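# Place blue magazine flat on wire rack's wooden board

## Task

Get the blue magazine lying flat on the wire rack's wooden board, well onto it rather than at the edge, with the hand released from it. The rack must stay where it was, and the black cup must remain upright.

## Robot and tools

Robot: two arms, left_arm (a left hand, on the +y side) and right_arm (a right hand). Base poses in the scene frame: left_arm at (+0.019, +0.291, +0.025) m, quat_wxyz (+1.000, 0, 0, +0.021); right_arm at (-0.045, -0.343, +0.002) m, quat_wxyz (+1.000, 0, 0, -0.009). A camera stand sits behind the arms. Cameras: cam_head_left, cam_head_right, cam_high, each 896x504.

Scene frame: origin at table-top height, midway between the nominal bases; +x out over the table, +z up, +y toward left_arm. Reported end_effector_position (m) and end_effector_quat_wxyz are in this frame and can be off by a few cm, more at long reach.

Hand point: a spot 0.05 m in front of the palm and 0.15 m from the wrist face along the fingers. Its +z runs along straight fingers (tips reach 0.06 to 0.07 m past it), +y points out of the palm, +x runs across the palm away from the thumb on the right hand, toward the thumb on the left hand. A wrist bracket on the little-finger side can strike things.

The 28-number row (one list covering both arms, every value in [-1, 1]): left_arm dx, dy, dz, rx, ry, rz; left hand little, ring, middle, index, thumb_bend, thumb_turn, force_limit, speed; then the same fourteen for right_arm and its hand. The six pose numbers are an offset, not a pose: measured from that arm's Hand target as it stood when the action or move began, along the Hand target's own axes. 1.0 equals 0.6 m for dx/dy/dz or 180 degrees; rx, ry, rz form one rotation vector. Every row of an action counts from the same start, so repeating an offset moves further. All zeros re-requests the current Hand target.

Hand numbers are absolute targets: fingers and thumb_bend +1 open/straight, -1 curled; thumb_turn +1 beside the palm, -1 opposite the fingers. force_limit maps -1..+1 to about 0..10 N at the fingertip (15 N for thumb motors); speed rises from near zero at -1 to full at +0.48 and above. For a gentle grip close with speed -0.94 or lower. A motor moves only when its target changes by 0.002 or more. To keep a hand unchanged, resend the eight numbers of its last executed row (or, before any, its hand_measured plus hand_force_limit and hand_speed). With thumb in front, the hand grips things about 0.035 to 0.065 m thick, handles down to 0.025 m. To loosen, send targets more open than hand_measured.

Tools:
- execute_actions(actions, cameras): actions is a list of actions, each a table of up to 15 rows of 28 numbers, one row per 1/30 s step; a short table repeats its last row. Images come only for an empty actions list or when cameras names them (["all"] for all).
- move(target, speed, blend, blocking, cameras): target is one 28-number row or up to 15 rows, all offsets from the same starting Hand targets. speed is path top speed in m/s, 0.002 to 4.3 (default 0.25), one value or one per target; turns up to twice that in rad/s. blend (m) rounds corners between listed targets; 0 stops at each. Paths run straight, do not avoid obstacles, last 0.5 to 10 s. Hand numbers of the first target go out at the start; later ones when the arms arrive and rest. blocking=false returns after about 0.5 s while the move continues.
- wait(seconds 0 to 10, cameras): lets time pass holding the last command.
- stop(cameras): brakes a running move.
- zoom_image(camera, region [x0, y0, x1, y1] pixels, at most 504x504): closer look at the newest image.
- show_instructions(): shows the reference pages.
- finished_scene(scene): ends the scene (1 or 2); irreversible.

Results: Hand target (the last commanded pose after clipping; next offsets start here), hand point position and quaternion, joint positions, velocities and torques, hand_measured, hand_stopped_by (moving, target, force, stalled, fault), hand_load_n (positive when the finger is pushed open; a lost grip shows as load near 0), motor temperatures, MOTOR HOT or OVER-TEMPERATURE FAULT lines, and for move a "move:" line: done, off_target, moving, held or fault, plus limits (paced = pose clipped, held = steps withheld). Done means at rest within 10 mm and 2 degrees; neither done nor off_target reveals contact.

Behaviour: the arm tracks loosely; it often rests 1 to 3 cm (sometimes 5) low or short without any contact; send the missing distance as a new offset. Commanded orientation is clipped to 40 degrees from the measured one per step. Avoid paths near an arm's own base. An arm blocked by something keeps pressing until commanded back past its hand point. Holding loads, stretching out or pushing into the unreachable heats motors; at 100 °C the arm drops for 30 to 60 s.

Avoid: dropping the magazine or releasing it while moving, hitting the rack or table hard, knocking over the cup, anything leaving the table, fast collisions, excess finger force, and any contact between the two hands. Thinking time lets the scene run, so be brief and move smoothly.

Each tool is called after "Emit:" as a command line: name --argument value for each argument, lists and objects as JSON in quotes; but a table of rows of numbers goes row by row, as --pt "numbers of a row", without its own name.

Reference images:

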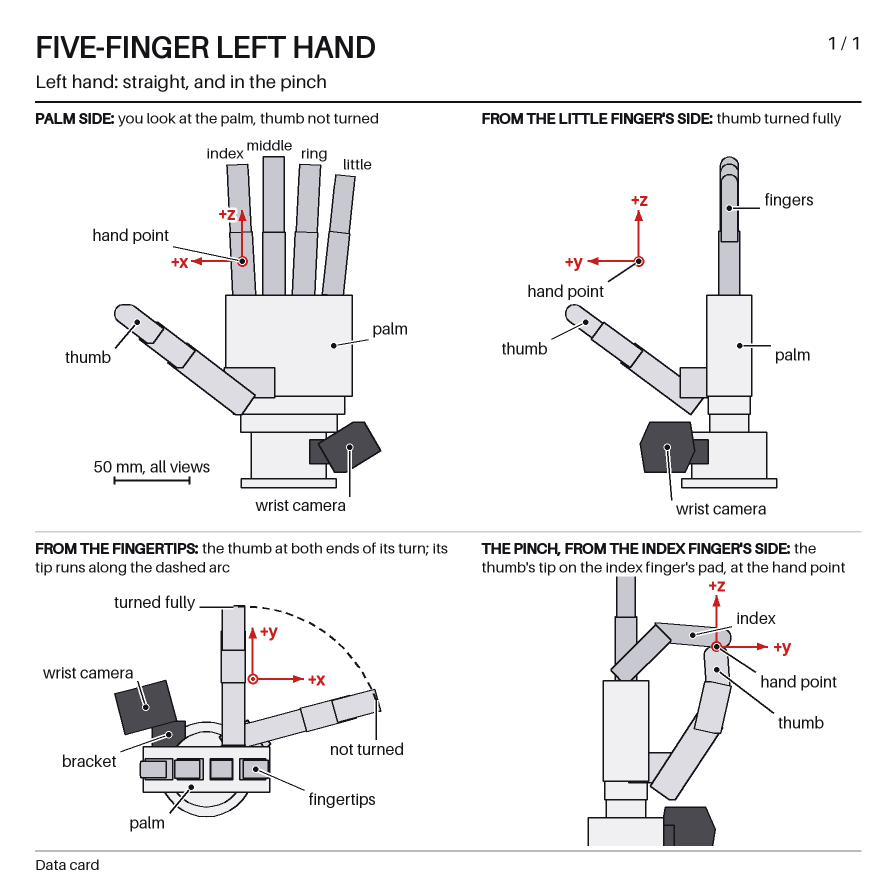

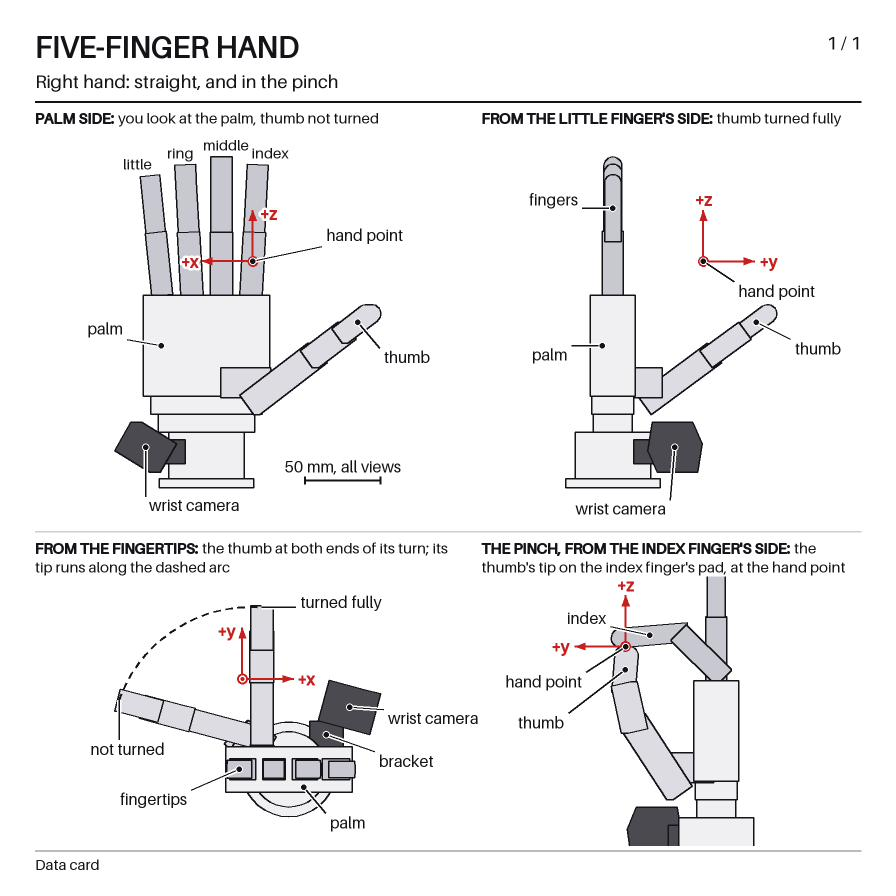

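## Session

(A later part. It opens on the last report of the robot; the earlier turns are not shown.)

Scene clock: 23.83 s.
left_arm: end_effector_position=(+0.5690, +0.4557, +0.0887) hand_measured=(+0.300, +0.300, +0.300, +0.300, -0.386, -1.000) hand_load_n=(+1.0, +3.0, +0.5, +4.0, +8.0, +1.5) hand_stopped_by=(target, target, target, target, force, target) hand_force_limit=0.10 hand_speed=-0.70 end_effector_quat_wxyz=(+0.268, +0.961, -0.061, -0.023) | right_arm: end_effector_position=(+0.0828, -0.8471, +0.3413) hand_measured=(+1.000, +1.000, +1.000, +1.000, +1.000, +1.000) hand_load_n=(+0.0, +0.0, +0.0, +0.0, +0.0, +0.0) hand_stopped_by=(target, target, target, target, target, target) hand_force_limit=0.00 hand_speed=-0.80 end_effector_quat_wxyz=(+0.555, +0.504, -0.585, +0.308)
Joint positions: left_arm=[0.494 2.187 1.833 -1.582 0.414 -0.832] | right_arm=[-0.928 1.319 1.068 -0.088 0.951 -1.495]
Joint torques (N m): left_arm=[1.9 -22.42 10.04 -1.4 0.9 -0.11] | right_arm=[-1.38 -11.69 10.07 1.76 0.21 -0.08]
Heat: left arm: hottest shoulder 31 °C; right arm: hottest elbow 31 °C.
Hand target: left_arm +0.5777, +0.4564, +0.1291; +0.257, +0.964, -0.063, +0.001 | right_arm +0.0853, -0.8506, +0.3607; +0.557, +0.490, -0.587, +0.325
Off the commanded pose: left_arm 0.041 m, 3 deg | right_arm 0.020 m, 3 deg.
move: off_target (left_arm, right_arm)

Emit:
move --pt "0.0069 0.0699 -0.0557 0 0 0 0.3 0.3 0.3 0.3 -0.85 -1 0.1 -0.7 0 0 0 0 0 0 1 1 1 1 1 1 0 -0.8" --pt "0.0611 0.4418 -0.1096 0 0 0 0.3 0.3 0.3 0.3 -0.85 -1 0.1 -0.7 0 0 0 0 0 0 1 1 1 1 1 1 0 -0.8" --speed '[0.08, 0.14]' --blend 0.02 --cameras '["all"]'

Emit:
zoom_image --camera "cam_high" --region '[370, 170, 610, 340]'

Emit:
zoom_image --camera "cam_head_right" --region '[240, 100, 460, 280]'

Scene clock: 27.80 s.
left_arm: end_effector_position=(+0.5833, +0.2615, +0.2833) hand_measured=(+0.300, +0.300, +0.300, +0.300, -0.386, -1.000) hand_load_n=(+1.0, +3.0, +0.5, +4.0, +7.5, +1.0) hand_stopped_by=(target, target, target, target, force, target) hand_force_limit=0.10 hand_speed=-0.70 end_effector_quat_wxyz=(+0.254, +0.966, -0.052, +0.007) | right_arm: end_effector_position=(+0.0828, -0.8471, +0.3413) hand_measured=(+1.000, +1.000, +1.000, +1.000, +1.000, +1.000) hand_load_n=(+0.0, +0.0, +0.0, +0.0, +0.0, +0.0) hand_stopped_by=(target, target, target, target, target, target) hand_force_limit=0.00 hand_speed=-0.80 end_effector_quat_wxyz=(+0.555, +0.504, -0.585, +0.308)
Joint positions: left_arm=[0.18 1.828 1.803 -1.683 0.497 -1.207] | right_arm=[-0.928 1.319 1.068 -0.088 0.951 -1.495]
Joint torques (N m): left_arm=[1.38 -18.84 11.41 -0.62 1.17 -0.11] | right_arm=[-1.44 -11.63 10.03 1.76 0.21 -0.09]
Heat: left arm: hottest shoulder 32 °C; right arm: hottest elbow 32 °C.
Hand target: left_arm +0.5837, +0.2569, +0.3191; +0.257, +0.964, -0.063, +0.001 | right_arm +0.0853, -0.8506, +0.3607; +0.557, +0.490, -0.587, +0.325
Off the commanded pose: left_arm 0.036 m, 1 deg | right_arm 0.020 m, 3 deg.
joint sent to its limit (left arm) — joint 4 (wrist pitch), lower limit. The joint targets are off in orientation, not in position.
move: off_target (left_arm, right_arm)

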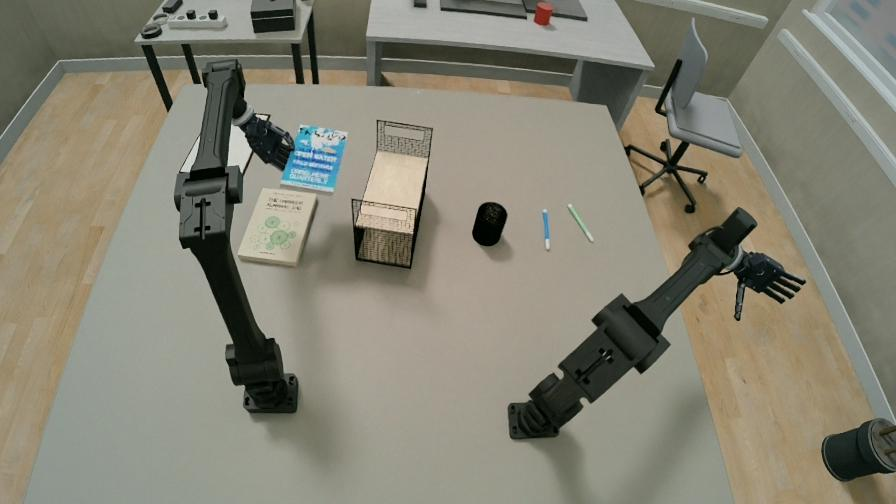

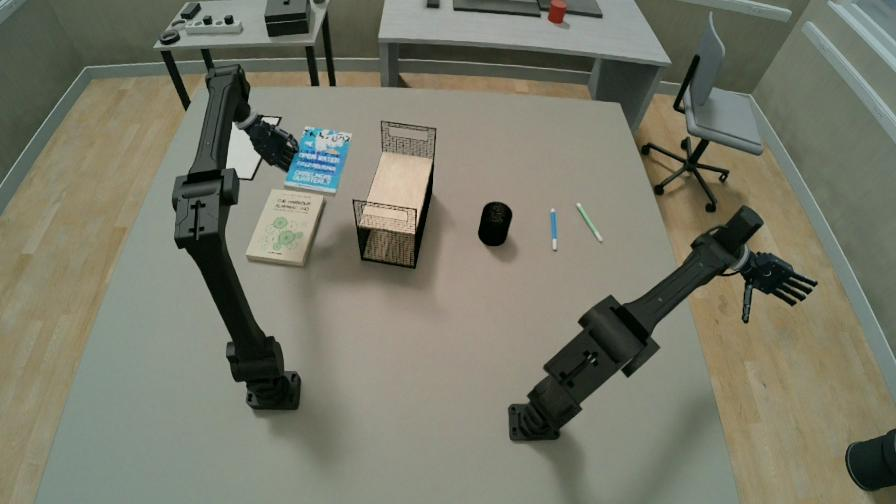

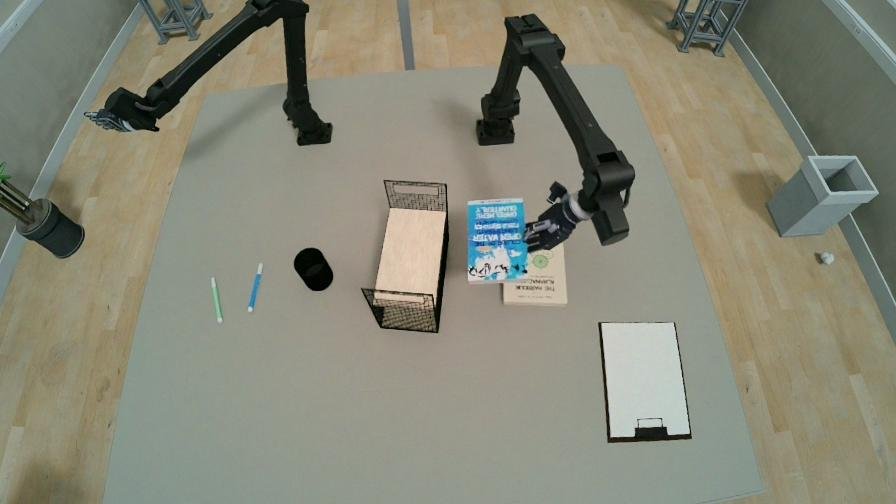

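Scaled by 2.100 from the camera's 896x504 image, which has a finer 1280x720 frame.

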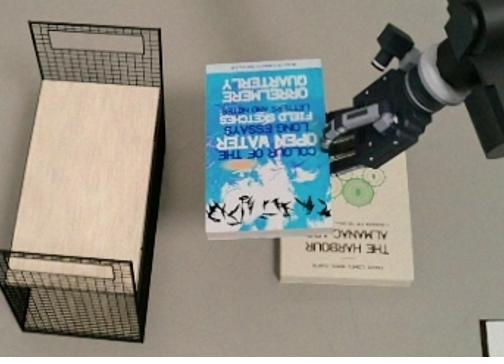

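Scaled by 2.291 from the camera's 896x504 image, which has a finer 1280x720 frame.

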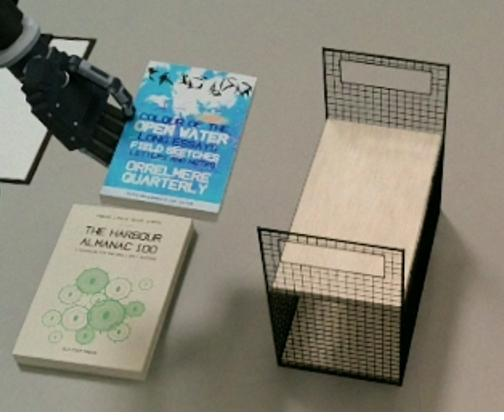

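Emit:
zoom_image --camera "cam_high" --region '[370, 170, 460, 340]'

Emit:
zoom_image --camera "cam_head_left" --region '[345, 110, 445, 275]'

Scaled by 2.965 from the camera's 896x504 image, which has a finer 1280x720 frame.

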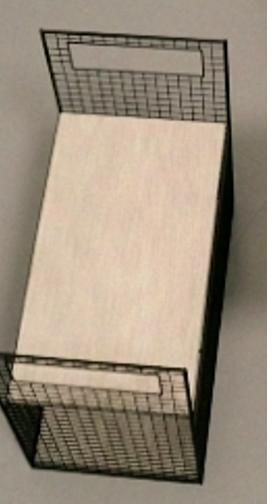

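Scaled by 3.055 from the camera's 896x504 image, which has a finer 1280x720 frame.

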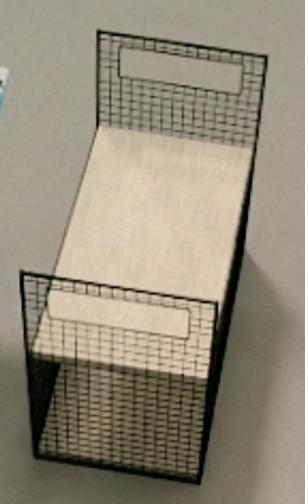

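Emit:
move --target '[0.0371,0.1892,0.1479,-0.002,-0.0191,0.0113,0.3,0.3,0.3,0.3,-0.85,-1,0.1,-0.7,0,0,0,0,0,0,1,1,1,1,1,1,0,-0.8]' --speed 0.1 --cameras '["all"]'

Emit:
zoom_image --camera "cam_high" --region '[370, 170, 540, 340]'

Emit:
zoom_image --camera "cam_head_left" --region '[310, 100, 450, 275]'

Scene clock: 32.57 s.
left_arm: end_effector_position=(+0.5739, +0.1182, +0.2685) hand_measured=(+0.300, +0.300, +0.300, +0.300, -0.386, -1.000) hand_load_n=(+1.0, +3.0, +0.5, +4.0, +8.0, +1.0) hand_stopped_by=(target, target, target, target, force, target) hand_force_limit=0.10 hand_speed=-0.70 end_effector_quat_wxyz=(+0.253, +0.962, -0.082, -0.059) | right_arm: end_effector_position=(+0.0828, -0.8471, +0.3413) hand_measured=(+1.000, +1.000, +1.000, +1.000, +1.000, +1.000) hand_load_n=(+0.0, +0.0, +0.0, +0.0, +0.0, +0.0) hand_stopped_by=(target, target, target, target, target, target) hand_force_limit=0.00 hand_speed=-0.80 end_effector_quat_wxyz=(+0.555, +0.504, -0.585, +0.308)
Joint positions: left_arm=[-0.08 1.853 1.804 -1.677 0.505 -1.399] | right_arm=[-0.928 1.319 1.068 -0.088 0.951 -1.495]
Joint torques (N m): left_arm=[1.14 -16.73 14.09 0.12 1.19 -0.13] | right_arm=[-1.49 -11.69 10.06 1.76 0.21 -0.08]
Motor temperatures (°C): left_arm=[29 33 29 21 22 22] | right_arm=[24 30 33 21 24 20]
Heat: left arm: hottest shoulder 33 °C; right arm: hottest elbow 33 °C.
Hand target: left_arm +0.5891, +0.1126, +0.2992; +0.258, +0.962, -0.088, -0.023 | right_arm +0.0853, -0.8506, +0.3607; +0.557, +0.490, -0.587, +0.325
Off the commanded pose: left_arm 0.035 m, 4 deg | right_arm 0.020 m, 3 deg.
move: off_target (left_arm, right_arm)

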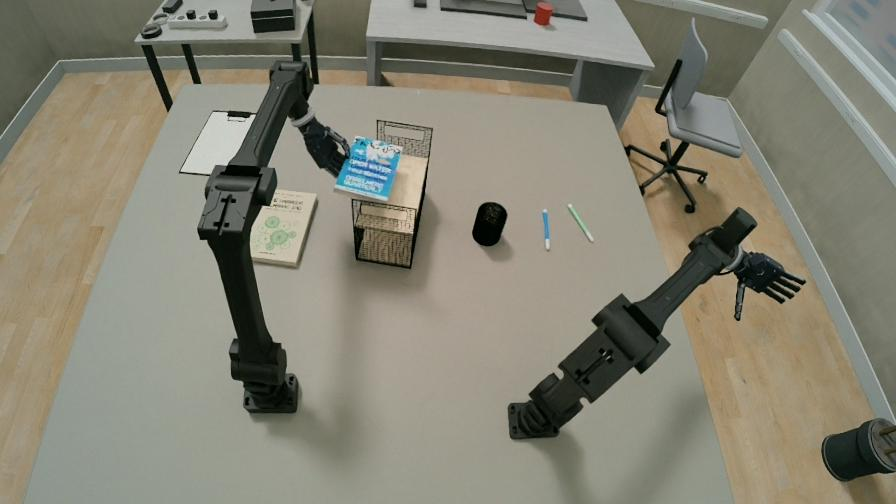

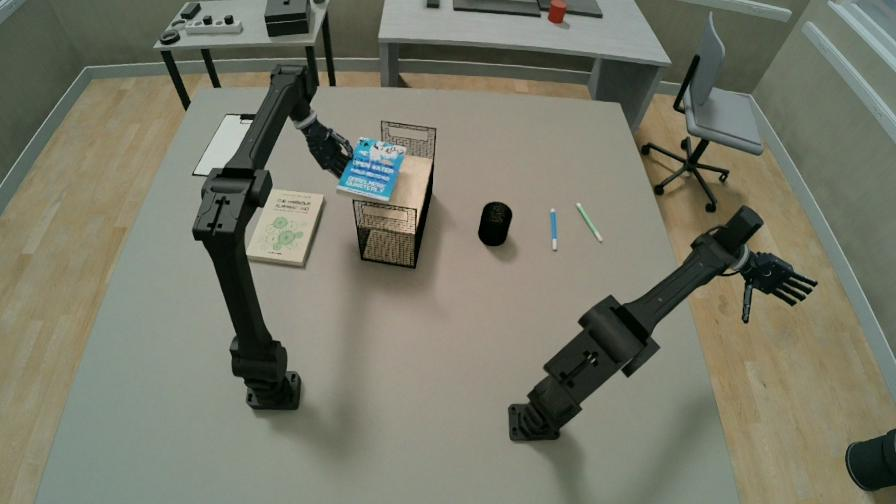

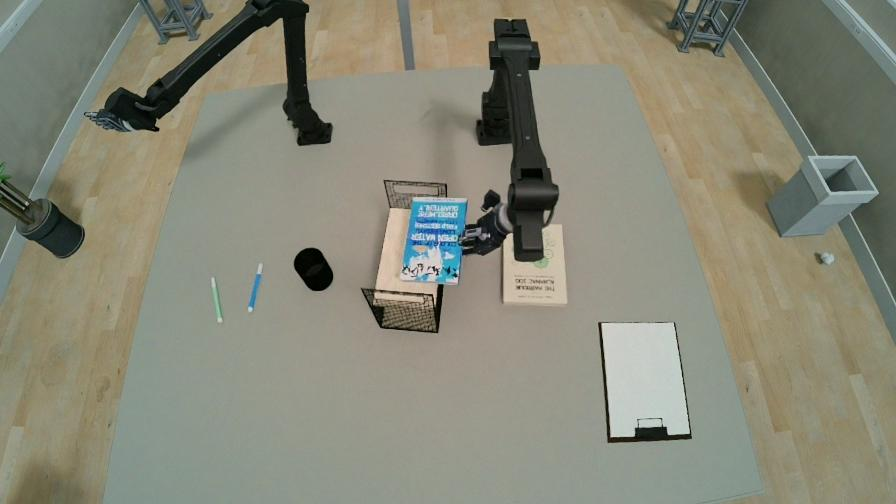

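Scaled by 2.965 from the camera's 896x504 image, which has a finer 1280x720 frame.

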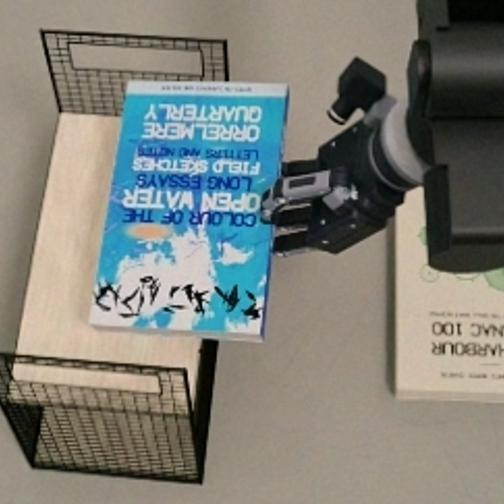

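Scaled by 2.880 from the camera's 896x504 image, which has a finer 1280x720 frame.

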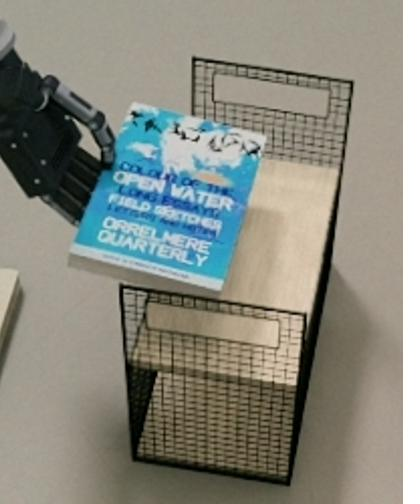

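Emit:
move --target '[0.0393,-0.0063,-0.0036,0.0025,0.0118,0.0068,0.3,0.3,0.3,0.3,-0.85,-1,0.1,-0.7,0,0,0,0,0,0,1,1,1,1,1,1,0,-0.8]' --speed 0.08 --cameras '["cam_head_left", "cam_high"]'

Emit:
zoom_image --camera "cam_high" --region '[370, 170, 540, 340]'

Emit:
zoom_image --camera "cam_head_left" --region '[310, 100, 450, 275]'

Scene clock: 34.37 s.
left_arm: end_effector_position=(+0.5975, +0.1173, +0.2677) hand_measured=(+0.300, +0.300, +0.300, +0.300, -0.386, -1.000) hand_load_n=(+0.5, +3.0, +0.5, +4.0, +8.0, +1.5) hand_stopped_by=(target, target, target, target, force, target) hand_force_limit=0.10 hand_speed=-0.70 end_effector_quat_wxyz=(+0.252, +0.963, -0.087, -0.039) | right_arm: end_effector_position=(+0.0828, -0.8471, +0.3413) hand_measured=(+1.000, +1.000, +1.000, +1.000, +1.000, +1.000) hand_load_n=(+0.0, +0.0, +0.0, +0.0, +0.0, +0.0) hand_stopped_by=(target, target, target, target, target, target) hand_force_limit=0.00 hand_speed=-0.80 end_effector_quat_wxyz=(+0.555, +0.504, -0.585, +0.308)
Joint positions: left_arm=[-0.08 1.896 1.865 -1.654 0.505 -1.399] | right_arm=[-0.928 1.319 1.068 -0.088 0.951 -1.495]
Joint torques (N m): left_arm=[1.32 -17.61 14.32 0.1 1.09 -0.11] | right_arm=[-1.44 -11.63 10.06 1.73 0.21 -0.08]
Heat: left arm: hottest shoulder 33 °C; right arm: hottest elbow 33 °C.
Hand target: left_arm +0.6131, +0.1126, +0.2993; +0.256, +0.962, -0.093, -0.002 | right_arm +0.0853, -0.8506, +0.3607; +0.557, +0.490, -0.587, +0.325
Off the commanded pose: left_arm 0.035 m, 4 deg | right_arm 0.020 m, 3 deg.
move: off_target (left_arm, right_arm)
Images, in order (width x height): cam_head_left 896x504, cam_high 896x504.

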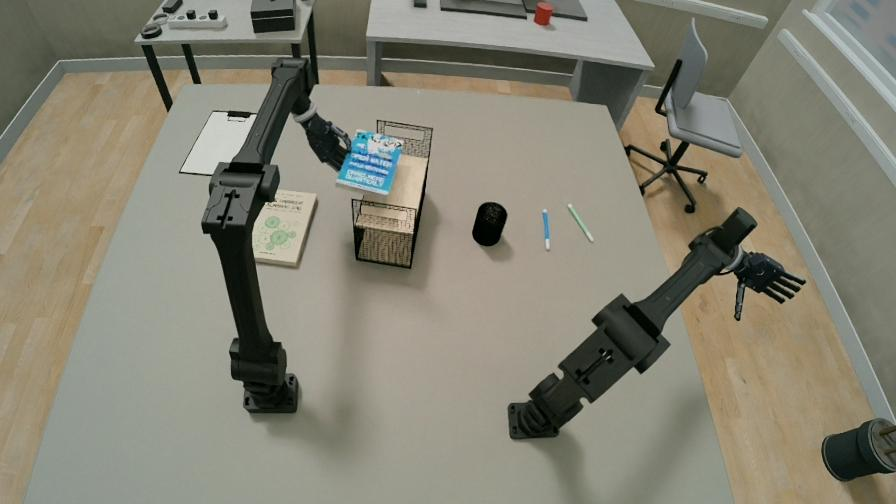

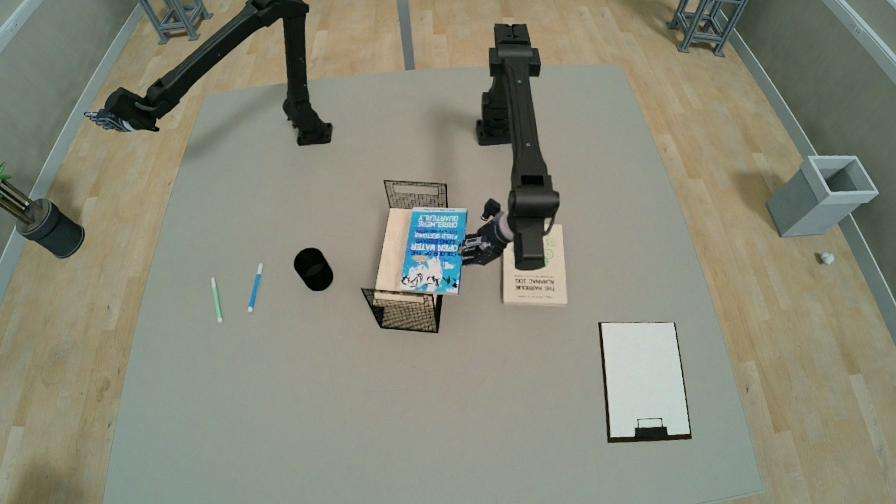

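Scaled by 2.965 from the camera's 896x504 image, which has a finer 1280x720 frame.

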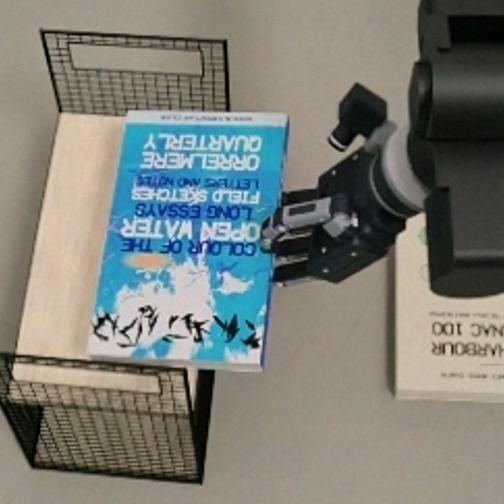

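Scaled by 2.880 from the camera's 896x504 image, which has a finer 1280x720 frame.

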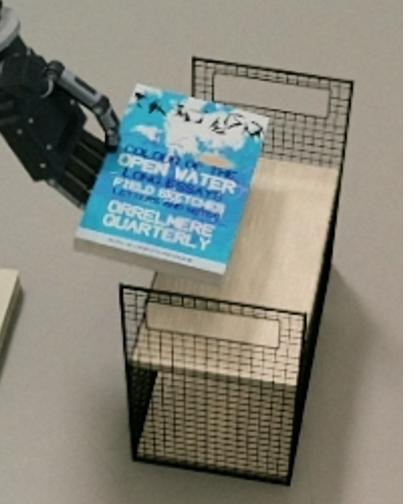

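Emit:
move --target '[-0.0026,-0.0288,0.0506,0.0023,0.0106,0.0062,0.3,0.3,0.3,0.3,-0.85,-1,0.1,-0.7,0,0,0,0,0,0,1,1,1,1,1,1,0,-0.8]' --speed 0.08

Scene clock: 35.90 s.
left_arm: end_effector_position=(+0.6100, +0.1169, +0.2408) hand_measured=(+0.300, +0.300, +0.300, +0.300, -0.386, -1.000) hand_load_n=(+1.0, +3.0, +0.5, +4.0, +8.0, +1.0) hand_stopped_by=(target, target, target, target, force, target) hand_force_limit=0.10 hand_speed=-0.70 end_effector_quat_wxyz=(+0.250, +0.963, -0.096, -0.006) | right_arm: end_effector_position=(+0.0828, -0.8471, +0.3413) hand_measured=(+1.000, +1.000, +1.000, +1.000, +1.000, +1.000) hand_load_n=(+0.0, +0.0, +0.0, +0.0, +0.0, +0.0) hand_stopped_by=(target, target, target, target, target, target) hand_force_limit=0.00 hand_speed=-0.80 end_effector_quat_wxyz=(+0.555, +0.504, -0.585, +0.308)
Joint positions: left_arm=[-0.08 1.896 1.794 -1.516 0.504 -1.399] | right_arm=[-0.928 1.319 1.068 -0.088 0.951 -1.495]
Joint torques (N m): left_arm=[1.2 -18.61 10.36 0.29 1.04 -0.12] | right_arm=[-1.44 -11.63 10.06 1.77 0.21 -0.08]
Heat: left arm: hottest shoulder 33 °C; right arm: hottest elbow 33 °C.
Hand target: left_arm +0.6131, +0.1127, +0.2644; +0.254, +0.962, -0.099, +0.016 | right_arm +0.0853, -0.8506, +0.3607; +0.557, +0.490, -0.587, +0.325
Off the commanded pose: left_arm 0.024 m, 3 deg | right_arm 0.020 m, 3 deg.
move: off_target (left_arm, right_arm)

Emit:
move --target '[-0.0177,-0.0048,0.0148,-0.002,-0.0094,-0.0054,0.3,0.3,0.3,0.3,-0.85,-1,0.1,-0.7,0,0,0,0,0,0,1,1,1,1,1,1,0,-0.8]' --speed 0.06 --cameras '["cam_head_left", "cam_high"]'

Emit:
zoom_image --camera "cam_high" --region '[370, 170, 540, 340]'

Emit:
zoom_image --camera "cam_head_left" --region '[310, 100, 450, 275]'

Scene clock: 37.20 s.
left_arm: end_effector_position=(+0.6014, +0.1172, +0.2278) hand_measured=(+0.300, +0.300, +0.300, +0.300, -0.386, -1.000) hand_load_n=(+0.5, +3.0, +0.5, +4.0, +8.0, +1.0) hand_stopped_by=(target, target, target, target, force, target) hand_force_limit=0.10 hand_speed=-0.70 end_effector_quat_wxyz=(+0.251, +0.963, -0.092, -0.022) | right_arm: end_effector_position=(+0.0828, -0.8471, +0.3413) hand_measured=(+1.000, +1.000, +1.000, +1.000, +1.000, +1.000) hand_load_n=(-0.5, +0.0, +0.0, +0.0, +0.0, +0.0) hand_stopped_by=(target, target, target, target, target, target) hand_force_limit=0.00 hand_speed=-0.80 end_effector_quat_wxyz=(+0.555, +0.504, -0.585, +0.308)
Joint positions: left_arm=[-0.08 1.896 1.76 -1.516 0.504 -1.399] | right_arm=[-0.928 1.319 1.068 -0.088 0.951 -1.495]
Joint torques (N m): left_arm=[0.73 -18.9 10.26 -0.02 1.06 -0.13] | right_arm=[-1.49 -11.63 10.06 1.76 0.21 -0.08]
Heat: left arm: hottest shoulder 33 °C; right arm: hottest elbow 34 °C.
Hand target: left_arm +0.6030, +0.1127, +0.2543; +0.256, +0.962, -0.094, +0.000 | right_arm +0.0853, -0.8506, +0.3607; +0.557, +0.490, -0.587, +0.325
Off the commanded pose: left_arm 0.027 m, 3 deg | right_arm 0.020 m, 3 deg.
move: off_target (left_arm, right_arm)
Images, in order (width x height): cam_head_left 896x504, cam_high 896x504.

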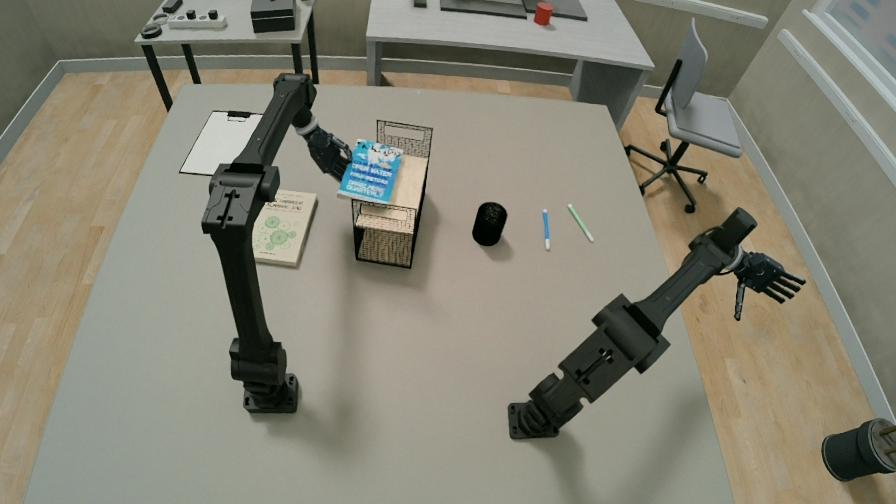

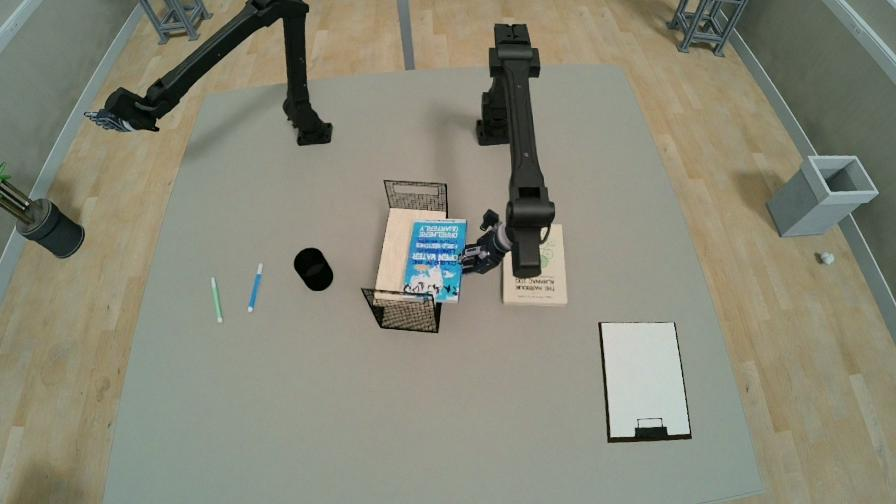

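Scaled by 2.965 from the camera's 896x504 image, which has a finer 1280x720 frame.

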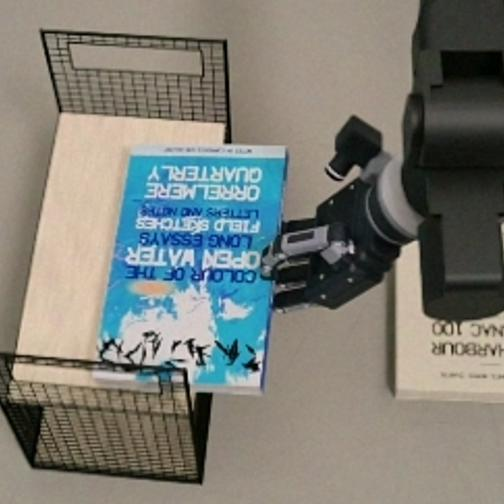

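Scaled by 2.880 from the camera's 896x504 image, which has a finer 1280x720 frame.

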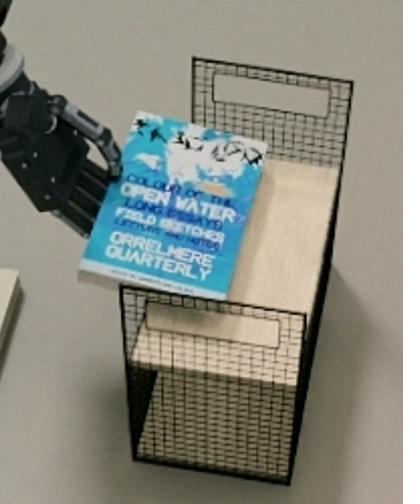

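Emit:
move --target '[-0.0157,0.002,0.0195,0,0,0,0.3,0.3,0.3,0.3,-0.85,-1,0.1,-0.7,0,0,0,0,0,0,1,1,1,1,1,1,0,-0.8]' --speed 0.05

Scene clock: 38.53 s.
left_arm: end_effector_position=(+0.5931, +0.1165, +0.2133) hand_measured=(+0.300, +0.300, +0.300, +0.300, -0.386, -1.000) hand_load_n=(+1.0, +3.0, +0.0, +2.5, +7.5, +1.0) hand_stopped_by=(target, target, target, target, force, target) hand_force_limit=0.10 hand_speed=-0.70 end_effector_quat_wxyz=(+0.254, +0.963, -0.087, -0.027) | right_arm: end_effector_position=(+0.0828, -0.8471, +0.3413) hand_measured=(+1.000, +1.000, +1.000, +1.000, +1.000, +1.000) hand_load_n=(+0.0, +0.0, +0.0, +0.0, +0.0, +0.0) hand_stopped_by=(target, target, target, target, target, target) hand_force_limit=0.00 hand_speed=-0.80 end_effector_quat_wxyz=(+0.555, +0.504, -0.585, +0.308)
Joint positions: left_arm=[-0.081 1.883 1.701 -1.476 0.509 -1.407] | right_arm=[-0.928 1.319 1.068 -0.088 0.951 -1.495]
Joint torques (N m): left_arm=[0.67 -19.19 9.54 0.08 0.95 -0.16] | right_arm=[-1.55 -11.58 10.09 1.76 0.21 -0.08]
Heat: left arm: hottest shoulder 33 °C; right arm: hottest elbow 34 °C.
Hand target: left_arm +0.5930, +0.1075, +0.2443; +0.256, +0.962, -0.094, +0.000 | right_arm +0.0853, -0.8506, +0.3607; +0.557, +0.490, -0.587, +0.325
Off the commanded pose: left_arm 0.032 m, 3 deg | right_arm 0.020 m, 3 deg.
move: off_target (left_arm, right_arm)

Emit:
move --target '[-0.0003,-0.0041,0.0072,0,0,0,0.3,0.3,0.3,0.3,-0.85,-1,0.1,-0.7,0,0,0,0,0,0,1,1,1,1,1,1,0,-0.8]' --speed 0.05 --cameras '["cam_head_left", "cam_high"]'

Emit:
zoom_image --camera "cam_high" --region '[370, 170, 540, 340]'

Emit:
zoom_image --camera "cam_head_left" --region '[310, 100, 450, 275]'

Scene clock: 39.53 s.
left_arm: end_effector_position=(+0.5929, +0.1166, +0.2110) hand_measured=(+0.300, +0.300, +0.300, +0.300, -0.386, -1.000) hand_load_n=(+1.0, +2.5, +0.5, +1.5, +5.0, +0.5) hand_stopped_by=(target, target, target, target, force, target) hand_force_limit=0.10 hand_speed=-0.70 end_effector_quat_wxyz=(+0.254, +0.963, -0.088, -0.025) | right_arm: end_effector_position=(+0.0828, -0.8471, +0.3413) hand_measured=(+1.000, +1.000, +1.000, +1.000, +1.000, +1.000) hand_load_n=(+0.0, +0.0, +0.0, +0.0, +0.5, +0.0) hand_stopped_by=(target, target, target, target, target, target) hand_force_limit=0.00 hand_speed=-0.80 end_effector_quat_wxyz=(+0.555, +0.504, -0.585, +0.308)
Joint positions: left_arm=[-0.081 1.881 1.692 -1.466 0.509 -1.407] | right_arm=[-0.928 1.319 1.068 -0.088 0.951 -1.495]
Joint torques (N m): left_arm=[0.38 -19.08 9.62 -0.03 0.94 -0.16] | right_arm=[-1.49 -11.69 10.09 1.73 0.21 -0.08]
Heat: left arm: hottest shoulder 33 °C; right arm: hottest elbow 34 °C.
Hand target: left_arm +0.5931, +0.1075, +0.2393; +0.256, +0.962, -0.094, +0.000 | right_arm +0.0853, -0.8506, +0.3607; +0.557, +0.490, -0.587, +0.325
Off the commanded pose: left_arm 0.030 m, 3 deg | right_arm 0.020 m, 3 deg.
move: off_target (left_arm, right_arm)
Images, in order (width x height): cam_head_left 896x504, cam_high 896x504.

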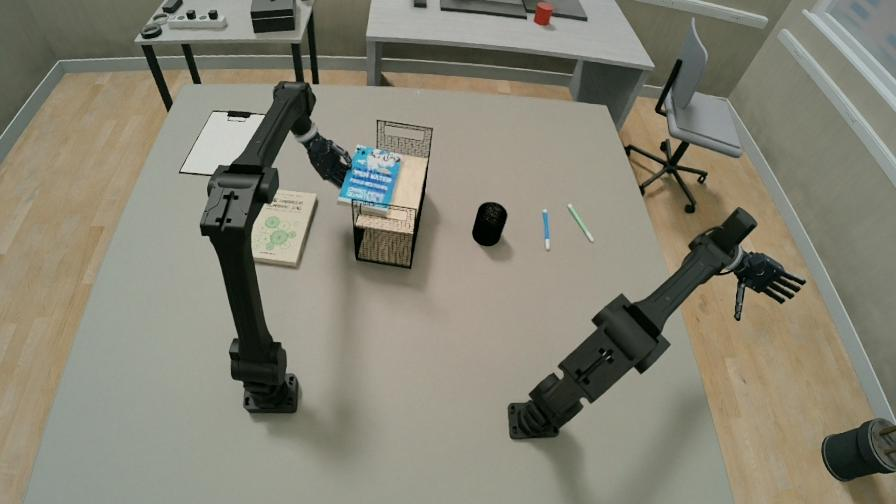

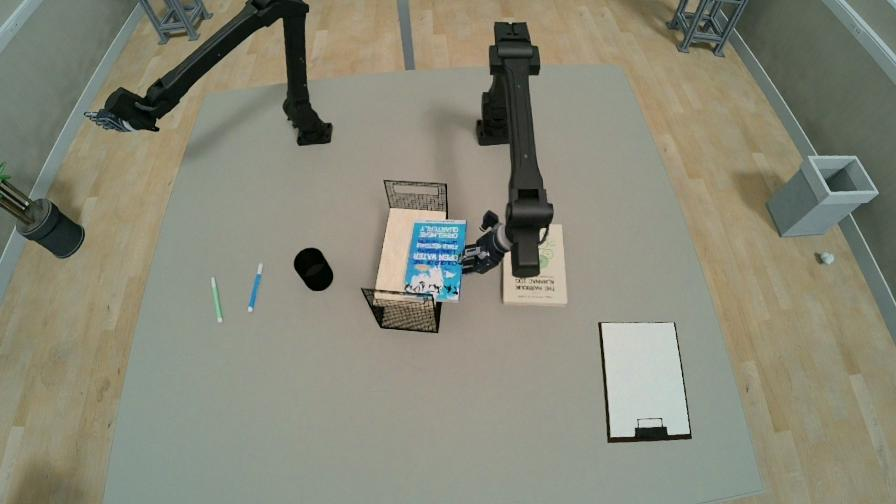

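Scaled by 2.965 from the camera's 896x504 image, which has a finer 1280x720 frame.

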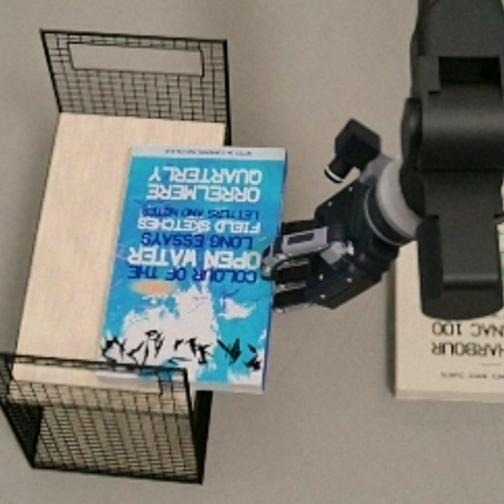

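Scaled by 2.880 from the camera's 896x504 image, which has a finer 1280x720 frame.

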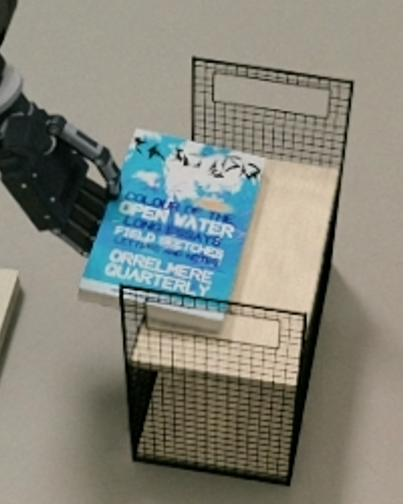

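Emit:
move --target '[0.003,0.0142,0.0082,0,0,0,0.3,0.3,0.3,0.3,-0.85,-1,0.1,-0.7,0,0,0,0,0,0,1,1,1,1,1,1,0,-0.8]' --speed 0.05 --cameras '["cam_head_left", "cam_high"]'

Emit:
zoom_image --camera "cam_high" --region '[370, 170, 540, 340]'

Scene clock: 40.77 s.
left_arm: end_effector_position=(+0.5930, +0.1084, +0.2109) hand_measured=(+0.300, +0.300, +0.300, +0.300, -0.386, -1.000) hand_load_n=(+1.0, +2.5, +0.5, +2.0, +5.0, +0.5) hand_stopped_by=(target, target, target, target, force, target) hand_force_limit=0.10 hand_speed=-0.70 end_effector_quat_wxyz=(+0.253, +0.963, -0.089, -0.023) | right_arm: end_effector_position=(+0.0828, -0.8471, +0.3413) hand_measured=(+1.000, +1.000, +1.000, +1.000, +1.000, +1.000) hand_load_n=(+0.0, +0.0, +0.0, +0.0, +0.0, +0.0) hand_stopped_by=(target, target, target, target, target, target) hand_force_limit=0.00 hand_speed=-0.80 end_effector_quat_wxyz=(+0.555, +0.504, -0.585, +0.308)
Joint positions: left_arm=[-0.095 1.88 1.69 -1.455 0.509 -1.421] | right_arm=[-0.928 1.319 1.068 -0.088 0.951 -1.495]
Joint torques (N m): left_arm=[0.09 -19.31 9.58 0.12 0.98 -0.22] | right_arm=[-1.44 -11.63 10.06 1.77 0.21 -0.09]
Heat: left arm: hottest shoulder 33 °C; right arm: hottest elbow 34 °C.
Hand target: left_arm +0.5930, +0.0975, +0.2393; +0.256, +0.962, -0.094, +0.000 | right_arm +0.0853, -0.8506, +0.3607; +0.557, +0.490, -0.587, +0.325
Off the commanded pose: left_arm 0.030 m, 3 deg | right_arm 0.020 m, 3 deg.
move: off_target (left_arm, right_arm)
Images, in order (width x height): cam_head_left 896x504, cam_high 896x504.

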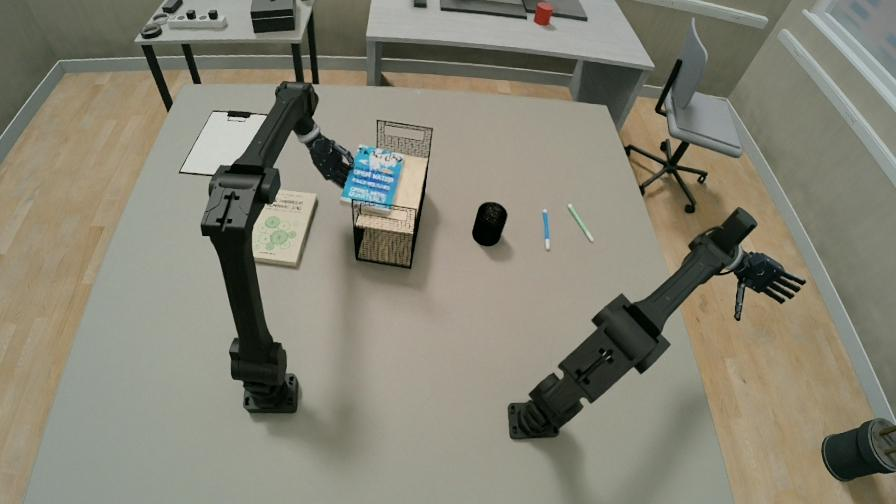

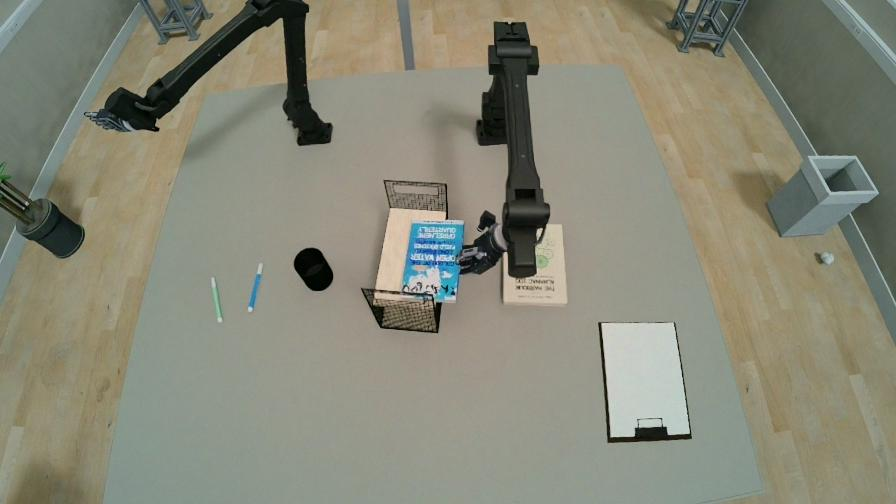

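Scaled by 2.965 from the camera's 896x504 image, which has a finer 1280x720 frame.

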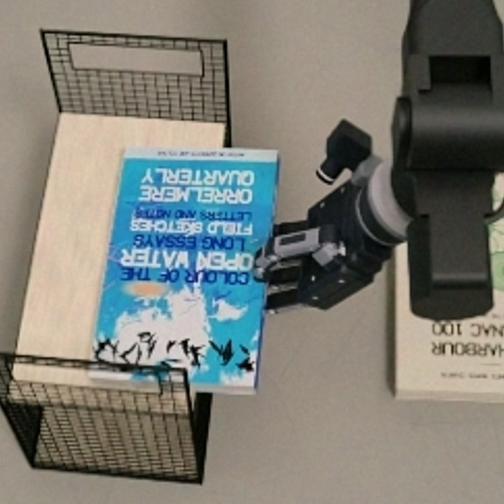

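Emit:
move --target '[0,0,0,0,0,0,0.3,0.3,0.3,0.3,0.5,-1,0.1,-0.5,0,0,0,0,0,0,1,1,1,1,1,1,0,-0.8]' --speed 0.05 --cameras '["cam_head_left", "cam_high"]'

Emit:
zoom_image --camera "cam_high" --region '[370, 170, 540, 340]'

Emit:
zoom_image --camera "cam_head_left" --region '[310, 100, 450, 275]'

Scene clock: 42.50 s.
left_arm: end_effector_position=(+0.5929, +0.1079, +0.2112) hand_measured=(+0.300, +0.300, +0.300, +0.300, +0.500, -1.000) hand_load_n=(+1.5, +0.5, +0.0, +0.0, +0.0, +0.0) hand_stopped_by=(target, target, target, target, target, target) hand_force_limit=0.10 hand_speed=-0.50 end_effector_quat_wxyz=(+0.253, +0.963, -0.089, -0.023) | right_arm: end_effector_position=(+0.0828, -0.8471, +0.3413) hand_measured=(+1.000, +1.000, +1.000, +1.000, +1.000, +1.000) hand_load_n=(+0.0, +0.0, +0.0, +0.0, +0.0, +0.0) hand_stopped_by=(target, target, target, target, target, target) hand_force_limit=0.00 hand_speed=-0.80 end_effector_quat_wxyz=(+0.555, +0.504, -0.585, +0.308)
Joint positions: left_arm=[-0.096 1.879 1.69 -1.455 0.51 -1.422] | right_arm=[-0.928 1.319 1.068 -0.088 0.951 -1.495]
Joint torques (N m): left_arm=[0.38 -18.78 9.72 0.2 0.97 -0.2] | right_arm=[-1.49 -11.58 10.06 1.74 0.22 -0.08]
Heat: left arm: hottest shoulder 33 °C; right arm: hottest elbow 35 °C.
Hand target: left_arm +0.5931, +0.0975, +0.2393; +0.256, +0.962, -0.094, +0.000 | right_arm +0.0853, -0.8506, +0.3607; +0.557, +0.490, -0.587, +0.325
Off the commanded pose: left_arm 0.030 m, 3 deg | right_arm 0.020 m, 3 deg.
move: off_target (left_arm, right_arm)
Images, in order (width x height): cam_head_left 896x504, cam_high 896x504.

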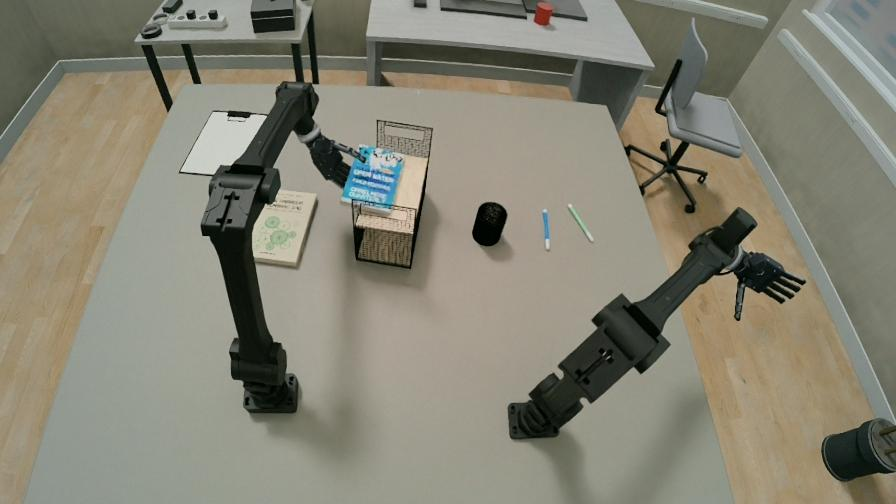

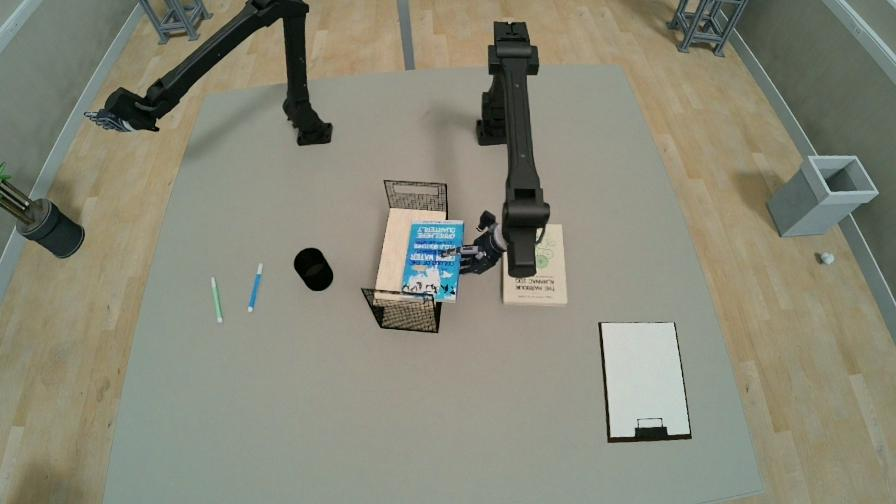

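Scaled by 2.965 from the camera's 896x504 image, which has a finer 1280x720 frame.

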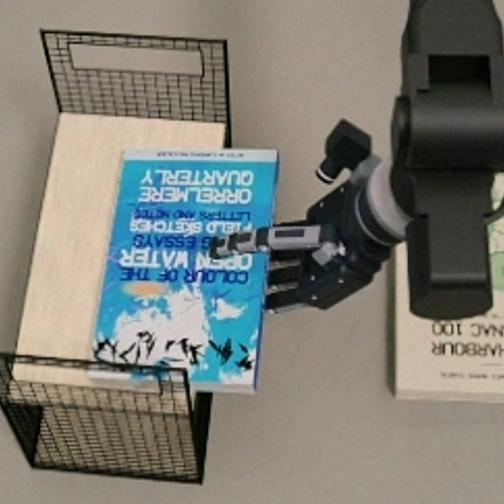

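Scaled by 2.880 from the camera's 896x504 image, which has a finer 1280x720 frame.

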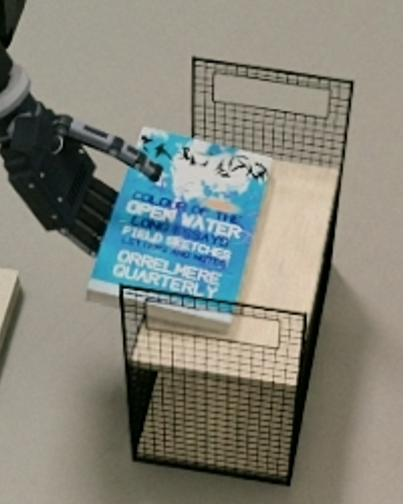

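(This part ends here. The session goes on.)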